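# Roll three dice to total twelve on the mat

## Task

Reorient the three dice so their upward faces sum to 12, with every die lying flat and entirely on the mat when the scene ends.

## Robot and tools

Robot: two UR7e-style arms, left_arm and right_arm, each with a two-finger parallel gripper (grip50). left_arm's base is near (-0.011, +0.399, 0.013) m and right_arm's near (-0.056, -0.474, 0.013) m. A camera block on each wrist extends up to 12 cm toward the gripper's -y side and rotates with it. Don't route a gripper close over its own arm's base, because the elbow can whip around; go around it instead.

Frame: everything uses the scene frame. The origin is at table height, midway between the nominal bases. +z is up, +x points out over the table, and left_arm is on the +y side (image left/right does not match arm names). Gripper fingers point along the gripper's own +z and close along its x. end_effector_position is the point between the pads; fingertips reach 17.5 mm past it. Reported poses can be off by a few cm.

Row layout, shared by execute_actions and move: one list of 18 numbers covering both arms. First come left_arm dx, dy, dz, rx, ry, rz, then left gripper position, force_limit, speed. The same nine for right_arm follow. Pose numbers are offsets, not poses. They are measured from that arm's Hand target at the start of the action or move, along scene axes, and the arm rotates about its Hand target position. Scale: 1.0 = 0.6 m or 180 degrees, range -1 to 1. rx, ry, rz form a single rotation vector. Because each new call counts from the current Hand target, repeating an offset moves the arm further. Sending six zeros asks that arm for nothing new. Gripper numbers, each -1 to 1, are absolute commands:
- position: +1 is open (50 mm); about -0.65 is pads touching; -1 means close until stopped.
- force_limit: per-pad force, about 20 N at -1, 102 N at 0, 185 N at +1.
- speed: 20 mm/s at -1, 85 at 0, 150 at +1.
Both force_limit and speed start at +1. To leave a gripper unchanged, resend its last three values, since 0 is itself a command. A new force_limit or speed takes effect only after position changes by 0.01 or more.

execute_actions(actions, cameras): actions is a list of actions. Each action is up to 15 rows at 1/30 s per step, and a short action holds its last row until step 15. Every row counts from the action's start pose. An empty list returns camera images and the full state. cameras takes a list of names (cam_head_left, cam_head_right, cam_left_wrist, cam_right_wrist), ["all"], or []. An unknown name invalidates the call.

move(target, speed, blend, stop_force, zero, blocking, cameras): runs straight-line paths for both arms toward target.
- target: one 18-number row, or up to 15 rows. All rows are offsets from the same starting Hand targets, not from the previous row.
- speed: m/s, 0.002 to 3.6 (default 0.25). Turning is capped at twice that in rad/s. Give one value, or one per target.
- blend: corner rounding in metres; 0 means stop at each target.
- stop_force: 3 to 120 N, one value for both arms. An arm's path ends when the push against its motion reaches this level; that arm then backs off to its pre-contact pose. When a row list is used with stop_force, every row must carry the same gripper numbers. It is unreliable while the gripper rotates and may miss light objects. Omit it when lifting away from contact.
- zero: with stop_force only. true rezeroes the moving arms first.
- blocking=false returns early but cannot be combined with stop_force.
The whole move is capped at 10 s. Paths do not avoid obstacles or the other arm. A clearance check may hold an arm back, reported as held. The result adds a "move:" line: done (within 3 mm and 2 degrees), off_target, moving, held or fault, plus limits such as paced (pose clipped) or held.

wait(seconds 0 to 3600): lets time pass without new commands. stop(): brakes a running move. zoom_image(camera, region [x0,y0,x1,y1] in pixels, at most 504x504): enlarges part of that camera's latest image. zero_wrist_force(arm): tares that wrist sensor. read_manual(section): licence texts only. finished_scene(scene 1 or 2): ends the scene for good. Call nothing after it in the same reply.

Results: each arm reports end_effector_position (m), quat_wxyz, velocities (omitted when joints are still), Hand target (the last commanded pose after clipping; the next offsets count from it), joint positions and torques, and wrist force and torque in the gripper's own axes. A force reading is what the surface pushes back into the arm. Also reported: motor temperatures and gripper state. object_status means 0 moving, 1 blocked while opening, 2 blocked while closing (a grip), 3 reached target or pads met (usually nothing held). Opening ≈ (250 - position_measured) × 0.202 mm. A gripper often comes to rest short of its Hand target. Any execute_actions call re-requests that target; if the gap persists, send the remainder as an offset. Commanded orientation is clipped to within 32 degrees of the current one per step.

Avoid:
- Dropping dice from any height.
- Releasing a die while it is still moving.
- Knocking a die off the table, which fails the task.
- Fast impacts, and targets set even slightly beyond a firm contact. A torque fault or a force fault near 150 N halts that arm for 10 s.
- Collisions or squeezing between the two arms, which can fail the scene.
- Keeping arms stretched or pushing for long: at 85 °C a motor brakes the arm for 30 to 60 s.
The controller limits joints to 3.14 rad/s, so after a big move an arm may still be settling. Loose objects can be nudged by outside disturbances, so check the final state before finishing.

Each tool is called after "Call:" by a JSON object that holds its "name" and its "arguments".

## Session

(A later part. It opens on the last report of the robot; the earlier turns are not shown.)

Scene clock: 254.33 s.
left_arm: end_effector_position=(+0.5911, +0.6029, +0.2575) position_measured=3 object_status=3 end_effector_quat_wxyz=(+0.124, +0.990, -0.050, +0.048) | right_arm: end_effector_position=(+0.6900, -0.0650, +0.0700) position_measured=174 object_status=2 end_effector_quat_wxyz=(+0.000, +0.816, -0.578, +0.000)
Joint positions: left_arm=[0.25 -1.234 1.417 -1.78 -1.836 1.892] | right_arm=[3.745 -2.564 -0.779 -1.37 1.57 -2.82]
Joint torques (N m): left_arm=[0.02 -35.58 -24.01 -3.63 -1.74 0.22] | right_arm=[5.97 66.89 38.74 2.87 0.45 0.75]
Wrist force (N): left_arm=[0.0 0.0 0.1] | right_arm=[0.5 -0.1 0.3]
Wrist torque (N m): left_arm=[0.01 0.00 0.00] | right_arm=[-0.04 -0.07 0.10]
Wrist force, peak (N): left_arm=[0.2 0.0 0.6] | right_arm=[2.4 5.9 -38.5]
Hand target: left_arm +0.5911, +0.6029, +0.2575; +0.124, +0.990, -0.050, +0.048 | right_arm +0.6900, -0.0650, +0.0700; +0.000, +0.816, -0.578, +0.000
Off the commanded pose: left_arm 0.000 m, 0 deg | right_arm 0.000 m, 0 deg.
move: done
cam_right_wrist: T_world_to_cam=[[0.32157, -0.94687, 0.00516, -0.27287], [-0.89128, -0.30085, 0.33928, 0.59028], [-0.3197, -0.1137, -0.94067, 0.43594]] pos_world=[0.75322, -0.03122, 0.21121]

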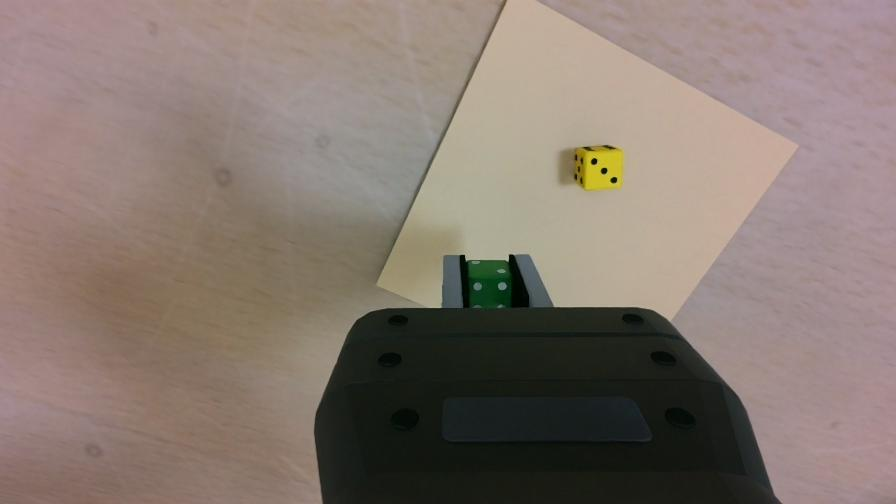

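Call:
{"name": "move", "arguments": {"target": [0,0,0,0,0,0,1,1,1,0,0,-0.065,0,0,0,-1,-0.9,-0.3], "speed": 0.15}}

Call:
{"name": "move", "arguments": {"target": [0,0,0,0,0,0,1,1,1,0,0,-0.025,0,0,0,-1,-0.9,-0.3], "speed": 0.01, "stop_force": 3}}

Scene clock: 264.23 s.
left_arm: end_effector_position=(+0.5911, +0.6029, +0.2575) position_measured=3 object_status=3 end_effector_quat_wxyz=(+0.124, +0.990, -0.050, +0.048) | right_arm: end_effector_position=(+0.6899, -0.0650, +0.0309) position_measured=174 object_status=2 end_effector_quat_wxyz=(+0.000, +0.816, -0.578, +0.000)
Joint positions: left_arm=[0.25 -1.234 1.417 -1.78 -1.836 1.892] | right_arm=[3.745 -2.594 -0.823 -1.296 1.57 -2.82]
Joint torques (N m): left_arm=[0.91 -35.3 -23.49 -3.57 -1.65 0.03] | right_arm=[4.83 83.13 36.92 1.44 -1.62 2.15]
Wrist force (N): left_arm=[0.0 -0.1 0.0] | right_arm=[0.6 -0.2 0.1]
Wrist torque (N m): left_arm=[-0.03 -0.01 0.00] | right_arm=[-0.07 -0.08 0.09]
Wrist force, peak (N): left_arm=[0.0 -0.2 0.6] | right_arm=[0.6 -0.3 -2.5]
Hand target: left_arm +0.5911, +0.6029, +0.2575; +0.124, +0.990, -0.050, +0.048 | right_arm +0.6900, -0.0650, +0.0310; +0.000, +0.816, -0.578, +0.000
Off the commanded pose: left_arm 0.000 m, 0 deg | right_arm 0.000 m, 0 deg.
move: done

Scene clock: 266.17 s.
left_arm: end_effector_position=(+0.5911, +0.6029, +0.2575) position_measured=3 object_status=3 end_effector_quat_wxyz=(+0.124, +0.990, -0.050, +0.048) | right_arm: end_effector_position=(+0.6900, -0.0650, +0.0240) position_measured=174 object_status=2 end_effector_quat_wxyz=(+0.000, +0.816, -0.578, +0.000)
Joint positions: left_arm=[0.25 -1.234 1.417 -1.78 -1.836 1.892] | right_arm=[3.745 -2.6 -0.829 -1.284 1.57 -2.82]
Joint torques (N m): left_arm=[0.34 -34.71 -22.78 -3.67 -1.7 -0.15] | right_arm=[2.84 80.96 36.35 0.64 -1.83 1.32]
Wrist force (N): left_arm=[0.0 -0.1 0.4] | right_arm=[0.3 0.0 -2.3]
Wrist torque (N m): left_arm=[-0.01 0.01 0.01] | right_arm=[-0.05 -0.06 0.09]
Wrist force, peak (N): left_arm=[0.5 -0.2 0.3] | right_arm=[1.7 3.8 -11.4]
Hand target: left_arm +0.5911, +0.6029, +0.2575; +0.124, +0.990, -0.050, +0.048 | right_arm +0.6900, -0.0649, +0.0240; +0.000, +0.816, -0.578, +0.000 (not the last commanded pose)
Off the commanded pose: left_arm 0.000 m, 0 deg | right_arm 0.008 m, 0 deg.
move: contact (right_arm)

Call:
{"name": "move", "arguments": {"target": [[0,0,0,0,0,0,1,1,1,0,0,0,0,0,0,0.3,-0.9,-0.3],[0,0,0,0,0,0,1,1,1,0,0,0.07,0,0,0,0.3,-0.9,-0.3]], "speed": 0.2, "cameras": ["cam_right_wrist"]}}

Scene clock: 273.10 s.
left_arm: end_effector_position=(+0.5911, +0.6029, +0.2575) position_measured=3 object_status=3 end_effector_quat_wxyz=(+0.124, +0.990, -0.050, +0.048) | right_arm: end_effector_position=(+0.6900, -0.0649, +0.0661) position_measured=107 object_status=3 end_effector_quat_wxyz=(+0.000, +0.816, -0.578, +0.000)
Joint positions: left_arm=[0.25 -1.234 1.417 -1.78 -1.836 1.892] | right_arm=[3.745 -2.566 -0.784 -1.362 1.57 -2.82]
Joint torques (N m): left_arm=[0.13 -35.17 -24.49 -3.49 -1.9 0.16] | right_arm=[1.29 60.72 18.98 3.99 -0.98 0.95]
Wrist force (N): left_arm=[0.2 -0.2 0.4] | right_arm=[0.5 0.1 0.4]
Wrist torque (N m): left_arm=[-0.04 -0.03 0.00] | right_arm=[-0.02 -0.07 0.09]
Wrist force, peak (N): left_arm=[-0.1 -0.4 0.5] | right_arm=[0.8 -0.1 -3.1]
Hand target: left_arm +0.5911, +0.6029, +0.2575; +0.124, +0.990, -0.050, +0.048 | right_arm +0.6900, -0.0649, +0.0660; +0.000, +0.816, -0.578, +0.000
Off the commanded pose: left_arm 0.000 m, 0 deg | right_arm 0.000 m, 0 deg.
move: done
cam_right_wrist: T_world_to_cam=[[0.32156, -0.94687, 0.00523, -0.27276], [-0.89136, -0.30084, 0.33908, 0.59173], [-0.31949, -0.1137, -0.94074, 0.43214]] pos_world=[0.75322, -0.03112, 0.20731]

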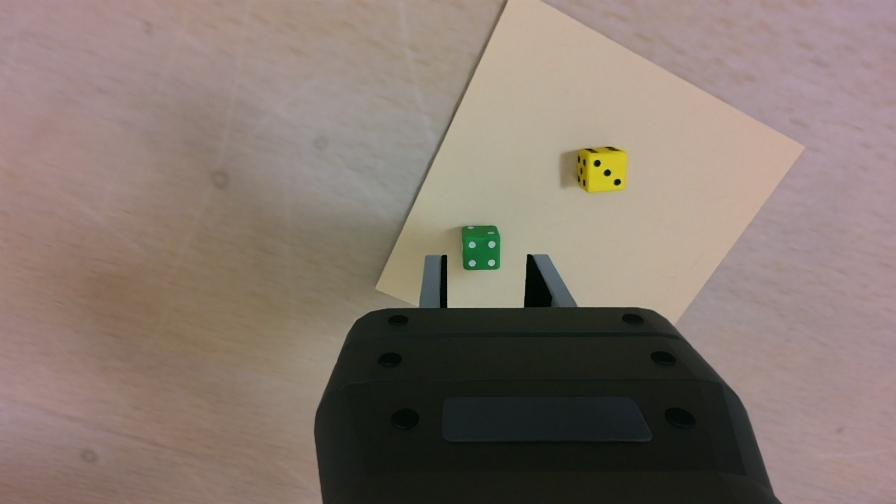

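Call:
{"name": "move", "arguments": {"target": [[0,0,0,0,0,0,1,1,1,-0.4523,-0.3075,-0.01,0,0,-0.2522,0.6,-0.9,-0.3],[0,0,0,0,0,0,1,1,1,-0.4523,-0.3075,-0.0733,0,0,-0.2522,-1,-0.9,-0.3],[0,0,0,0,0,0,1,1,1,-0.4523,-0.3075,-0.01,0,0,-0.2522,-1,-0.9,-0.3],[0,0,0,0,0,0,1,1,1,-0.0083,-0.1335,-0.01,0,0,0,-1,-0.9,-0.3],[0,0,0,0,0,0,1,1,1,-0.0083,-0.1335,-0.0658,0,0,0,0.3,-0.9,-0.3],[0,0,0,0,0,0,1,1,1,-0.0083,-0.1335,0.03,0,0,0,0.3,-0.9,-0.3]], "speed": [0.5,0.12,0.3,0.5,0.1,0.3], "blend": [0.015,0,0.02,0.015,0,0], "cameras": ["cam_right_wrist"]}}

Scene clock: 287.67 s.
left_arm: end_effector_position=(+0.5911, +0.6029, +0.2575) position_measured=3 object_status=3 end_effector_quat_wxyz=(+0.124, +0.990, -0.050, +0.048) | right_arm: end_effector_position=(+0.6850, -0.1450, +0.0840) position_measured=107 object_status=3 end_effector_quat_wxyz=(+0.000, +0.816, -0.578, +0.000)
Joint positions: left_arm=[0.25 -1.234 1.417 -1.78 -1.836 1.892] | right_arm=[3.669 -2.433 -0.988 -1.29 1.57 -2.896]
Joint torques (N m): left_arm=[-0.04 -35.77 -23.24 -3.62 -1.87 0.09] | right_arm=[1.1 61.03 20.58 2.97 -0.27 0.12]
Wrist force (N): left_arm=[0.2 -0.2 0.4] | right_arm=[0.7 -0.4 -0.1]
Wrist torque (N m): left_arm=[-0.03 -0.03 0.00] | right_arm=[-0.09 -0.11 0.01]
Wrist force, peak (N): left_arm=[0.1 -0.1 0.7] | right_arm=[2.9 6.4 -28.8]
Hand target: left_arm +0.5911, +0.6029, +0.2575; +0.124, +0.990, -0.050, +0.048 | right_arm +0.6850, -0.1450, +0.0840; +0.000, +0.816, -0.578, +0.000
Off the commanded pose: left_arm 0.000 m, 0 deg | right_arm 0.000 m, 0 deg.
move: done; blend cut to 0.019 m at target 3
cam_right_wrist: T_world_to_cam=[[0.32171, -0.94682, 0.00527, -0.3472], [-0.89131, -0.30096, 0.3391, 0.55705], [-0.31949, -0.11379, -0.94073, 0.43826]] pos_world=[0.74822, -0.11122, 0.22521]

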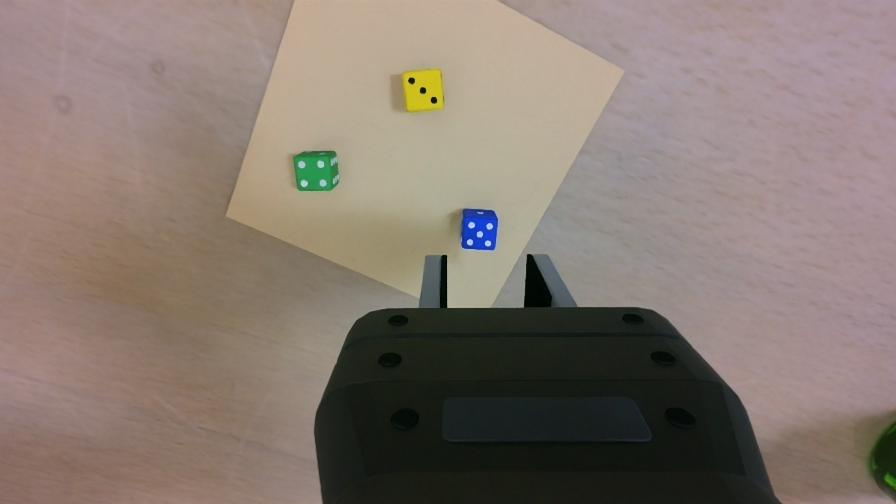

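Call:
{"name": "move", "arguments": {"target": [0,0,0,0,0,0,1,1,1,0.025,-0.175,-0.09,0,0,0,0.3,-0.9,-0.3], "speed": 0.3}}

Call:
{"name": "move", "arguments": {"target": [0,0,0,0,0,0,1,1,1,0,0,-0.0333,0,0,0,0.3,-0.9,-0.3], "speed": 0.01, "stop_force": 3}}

Scene clock: 315.27 s.
left_arm: end_effector_position=(+0.5911, +0.6029, +0.2575) position_measured=3 object_status=3 end_effector_quat_wxyz=(+0.124, +0.990, -0.050, +0.048) | right_arm: end_effector_position=(+0.6999, -0.2500, +0.0299) position_measured=107 object_status=3 end_effector_quat_wxyz=(+0.000, +0.816, -0.578, +0.000)
Joint positions: left_arm=[0.25 -1.234 1.417 -1.78 -1.836 1.892] | right_arm=[3.544 -2.427 -1.147 -1.138 1.57 -3.021]
Joint torques (N m): left_arm=[0.52 -36.03 -23.68 -3.52 -2.09 -0.04] | right_arm=[-5.19 70.75 31.75 1.49 -0.49 1.87]
Wrist force (N): left_arm=[0.1 0.0 0.3] | right_arm=[1.1 -0.1 0.2]
Wrist torque (N m): left_arm=[0.00 -0.02 0.00] | right_arm=[-0.03 -0.17 0.01]
Wrist force, peak (N): left_arm=[-0.2 -0.2 0.5] | right_arm=[4.1 0.5 1.9]
Hand target: left_arm +0.5911, +0.6029, +0.2575; +0.124, +0.990, -0.050, +0.048 | right_arm +0.7000, -0.2500, +0.0300; +0.000, +0.816, -0.578, +0.000
Off the commanded pose: left_arm 0.000 m, 0 deg | right_arm 0.000 m, 0 deg.
move: done

Scene clock: 317.77 s.
left_arm: end_effector_position=(+0.5911, +0.6029, +0.2575) position_measured=3 object_status=3 end_effector_quat_wxyz=(+0.124, +0.990, -0.050, +0.048) | right_arm: end_effector_position=(+0.7000, -0.2500, +0.0190) position_measured=107 object_status=3 end_effector_quat_wxyz=(+0.000, +0.816, -0.578, +0.000)
Joint positions: left_arm=[0.25 -1.234 1.417 -1.78 -1.836 1.892] | right_arm=[3.544 -2.439 -1.155 -1.118 1.57 -3.021]
Joint torques (N m): left_arm=[0.13 -34.88 -23.53 -3.72 -2.19 -0.07] | right_arm=[-3.97 71.35 33.07 0.46 1.13 -2.18]
Wrist force (N): left_arm=[-0.1 -0.1 0.2] | right_arm=[0.8 -1.7 -5.7]
Wrist torque (N m): left_arm=[-0.02 0.02 0.00] | right_arm=[-0.02 -0.26 0.03]
Wrist force, peak (N): left_arm=[0.1 -0.1 0.8] | right_arm=[1.8 2.7 -16.3]
Hand target: left_arm +0.5911, +0.6029, +0.2575; +0.124, +0.990, -0.050, +0.048 | right_arm +0.7000, -0.2500, +0.0190; +0.000, +0.816, -0.578, +0.000 (not the last commanded pose)
Off the commanded pose: left_arm 0.000 m, 0 deg | right_arm 0.009 m, 0 deg.
move: contact (right_arm)

Call:
{"name": "move", "arguments": {"target": [-0.1518,-0.5048,-0.2625,0.0806,0.0264,-0.0012,1,1,1,0,0,0.218,0,0,0,0.3,-0.9,-0.3], "speed": 0.4}}

Call:
{"name": "move", "arguments": {"target": [0,0,-0.1083,0,0,0,1,1,1,0,0,0,0,0,0,0.3,-0.9,-0.3], "speed": 0.2, "cameras": ["cam_left_wrist", "cam_head_left", "cam_head_right"]}}

Call:
{"name": "move", "arguments": {"target": [0,0,-0.045,0,0,0,1,1,1,0,0,0,0,0,0,0.3,-0.9,-0.3], "speed": 0.01, "stop_force": 3}}

Scene clock: 340.10 s.
left_arm: end_effector_position=(+0.5001, +0.3001, +0.1001) position_measured=3 object_status=3 end_effector_quat_wxyz=(+0.000, +0.999, -0.053, +0.000) | right_arm: end_effector_position=(+0.7000, -0.2500, +0.1499) position_measured=107 object_status=3 end_effector_quat_wxyz=(+0.000, +0.816, -0.578, +0.000)
Joint positions: left_arm=[-0.424 -1.364 1.997 -2.204 -1.571 1.226] | right_arm=[3.544 -2.329 -1.005 -1.378 1.57 -3.021]
Joint torques (N m): left_arm=[-7.33 -32.31 -17.88 -1.56 -2.6 -0.81] | right_arm=[-0.42 49.36 17.42 5.28 -0.75 -0.41]
Wrist force (N): left_arm=[-0.2 0.1 -0.6] | right_arm=[0.8 -0.5 0.2]
Wrist torque (N m): left_arm=[0.05 0.04 -0.02] | right_arm=[-0.10 -0.12 -0.02]
Wrist force, peak (N): left_arm=[-0.8 5.1 1.2] | right_arm=[0.9 -1.8 -5.7]
Hand target: left_arm +0.5000, +0.3001, +0.1000; +0.000, +0.999, -0.053, +0.000 | right_arm +0.7000, -0.2500, +0.1498; +0.000, +0.816, -0.578, +0.000
Off the commanded pose: left_arm 0.000 m, 0 deg | right_arm 0.000 m, 0 deg.
move: done

Scene clock: 340.93 s.
left_arm: end_effector_position=(+0.5000, +0.3000, +0.0351) position_measured=3 object_status=3 end_effector_quat_wxyz=(+0.000, +0.999, -0.053, +0.000) | right_arm: end_effector_position=(+0.7000, -0.2501, +0.1498) position_measured=107 object_status=3 end_effector_quat_wxyz=(+0.000, +0.816, -0.578, +0.000)
Joint positions: left_arm=[-0.424 -1.251 2.062 -2.382 -1.571 1.225] | right_arm=[3.544 -2.329 -1.005 -1.378 1.57 -3.021]
Joint torques (N m): left_arm=[4.53 -24.47 -18.37 -4.66 -1.4 1.12] | right_arm=[1.31 49.37 17.8 3.85 2.09 1.11]
Wrist force (N): left_arm=[-0.2 0.1 -0.7] | right_arm=[0.8 -0.3 0.2]
Wrist torque (N m): left_arm=[0.03 0.04 0.05] | right_arm=[-0.08 -0.13 -0.02]
Wrist force, peak (N): left_arm=[0.1 0.3 -3.3] | right_arm=[1.1 -0.4 -0.1]
Hand target: left_arm +0.5000, +0.3001, +0.0351; +0.000, +0.999, -0.053, +0.000 | right_arm +0.7000, -0.2500, +0.1498; +0.000, +0.816, -0.578, +0.000
Off the commanded pose: left_arm 0.000 m, 0 deg | right_arm 0.000 m, 0 deg.
move: done
cam_left_wrist: T_world_to_cam=[[0.99319, -0.11559, 0.01455, -0.44706], [-0.11372, -0.93482, 0.33641, 0.34273], [-0.02529, -0.33578, -0.9416, 0.30471]] pos_world=[0.4907, 0.37104, 0.17812]
Images, in order (width x height): cam_head_left 896x504, cam_head_right 896x504, cam_left_wrist 896x504.

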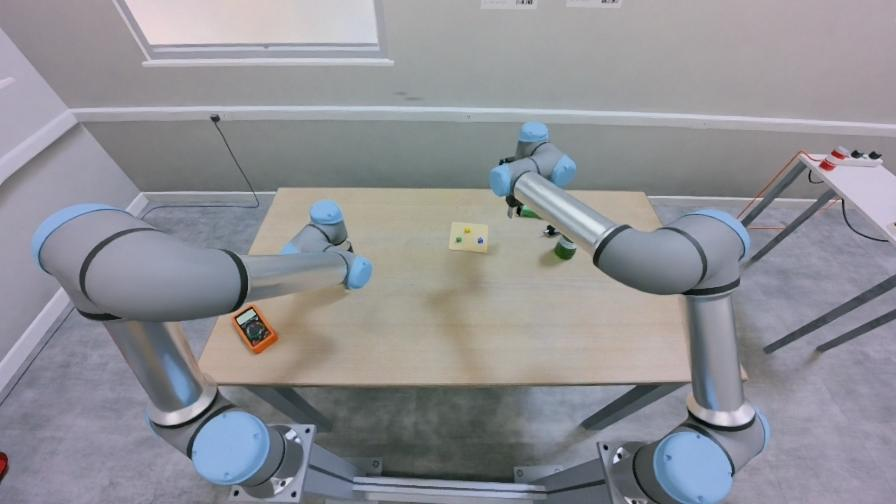

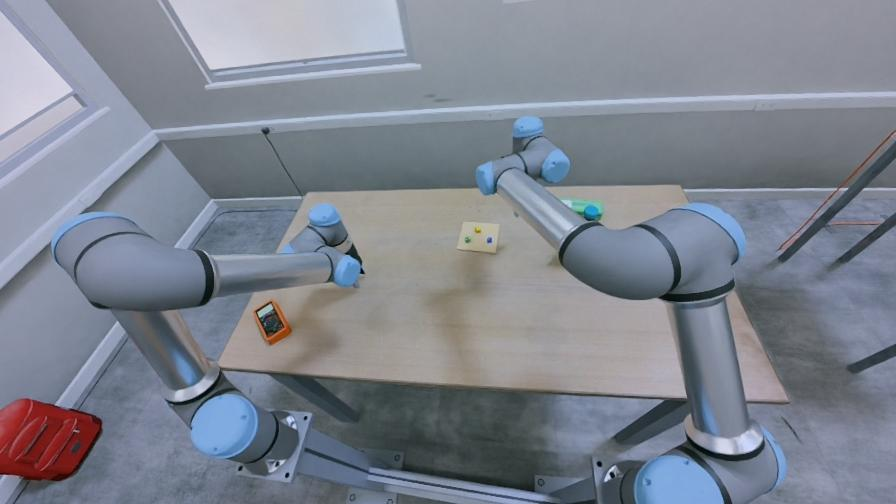

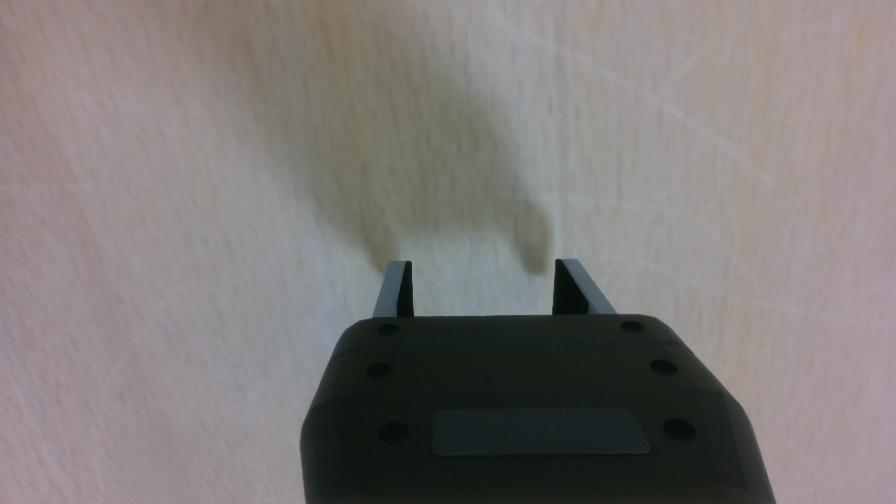

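Scene clock: 343.83 s.
left_arm: end_effector_position=(+0.5000, +0.3001, +0.0170) position_measured=3 object_status=3 end_effector_quat_wxyz=(+0.000, +0.999, -0.053, +0.000) | right_arm: end_effector_position=(+0.7000, -0.2500, +0.1498) position_measured=107 object_status=3 end_effector_quat_wxyz=(+0.000, +0.816, -0.578, +0.000)
Joint positions: left_arm=[-0.424 -1.215 2.076 -2.432 -1.571 1.225] | right_arm=[3.544 -2.329 -1.005 -1.378 1.57 -3.021]
Joint torques (N m): left_arm=[5.84 -38.63 -22.29 -1.2 1.87 0.87] | right_arm=[5.15 49.61 17.54 1.2 2.18 2.49]
Wrist force (N): left_arm=[0.1 -0.1 -1.4] | right_arm=[1.2 -0.4 0.2]
Wrist torque (N m): left_arm=[0.00 -0.01 0.06] | right_arm=[-0.09 -0.18 -0.02]
Wrist force, peak (N): left_arm=[-3.7 -1.7 -34.5] | right_arm=[1.2 -0.4 0.1]
Hand target: left_arm +0.5000, +0.3001, +0.0170; +0.000, +0.999, -0.053, +0.000 (not the last commanded pose) | right_arm +0.7000, -0.2500, +0.1498; +0.000, +0.816, -0.578, +0.000
Off the commanded pose: left_arm 0.009 m, 0 deg | right_arm 0.000 m, 0 deg.
move: contact (left_arm)

Call:
{"name": "finished_scene", "arguments": {"scene": 1}}

The scene is finished: the task was done.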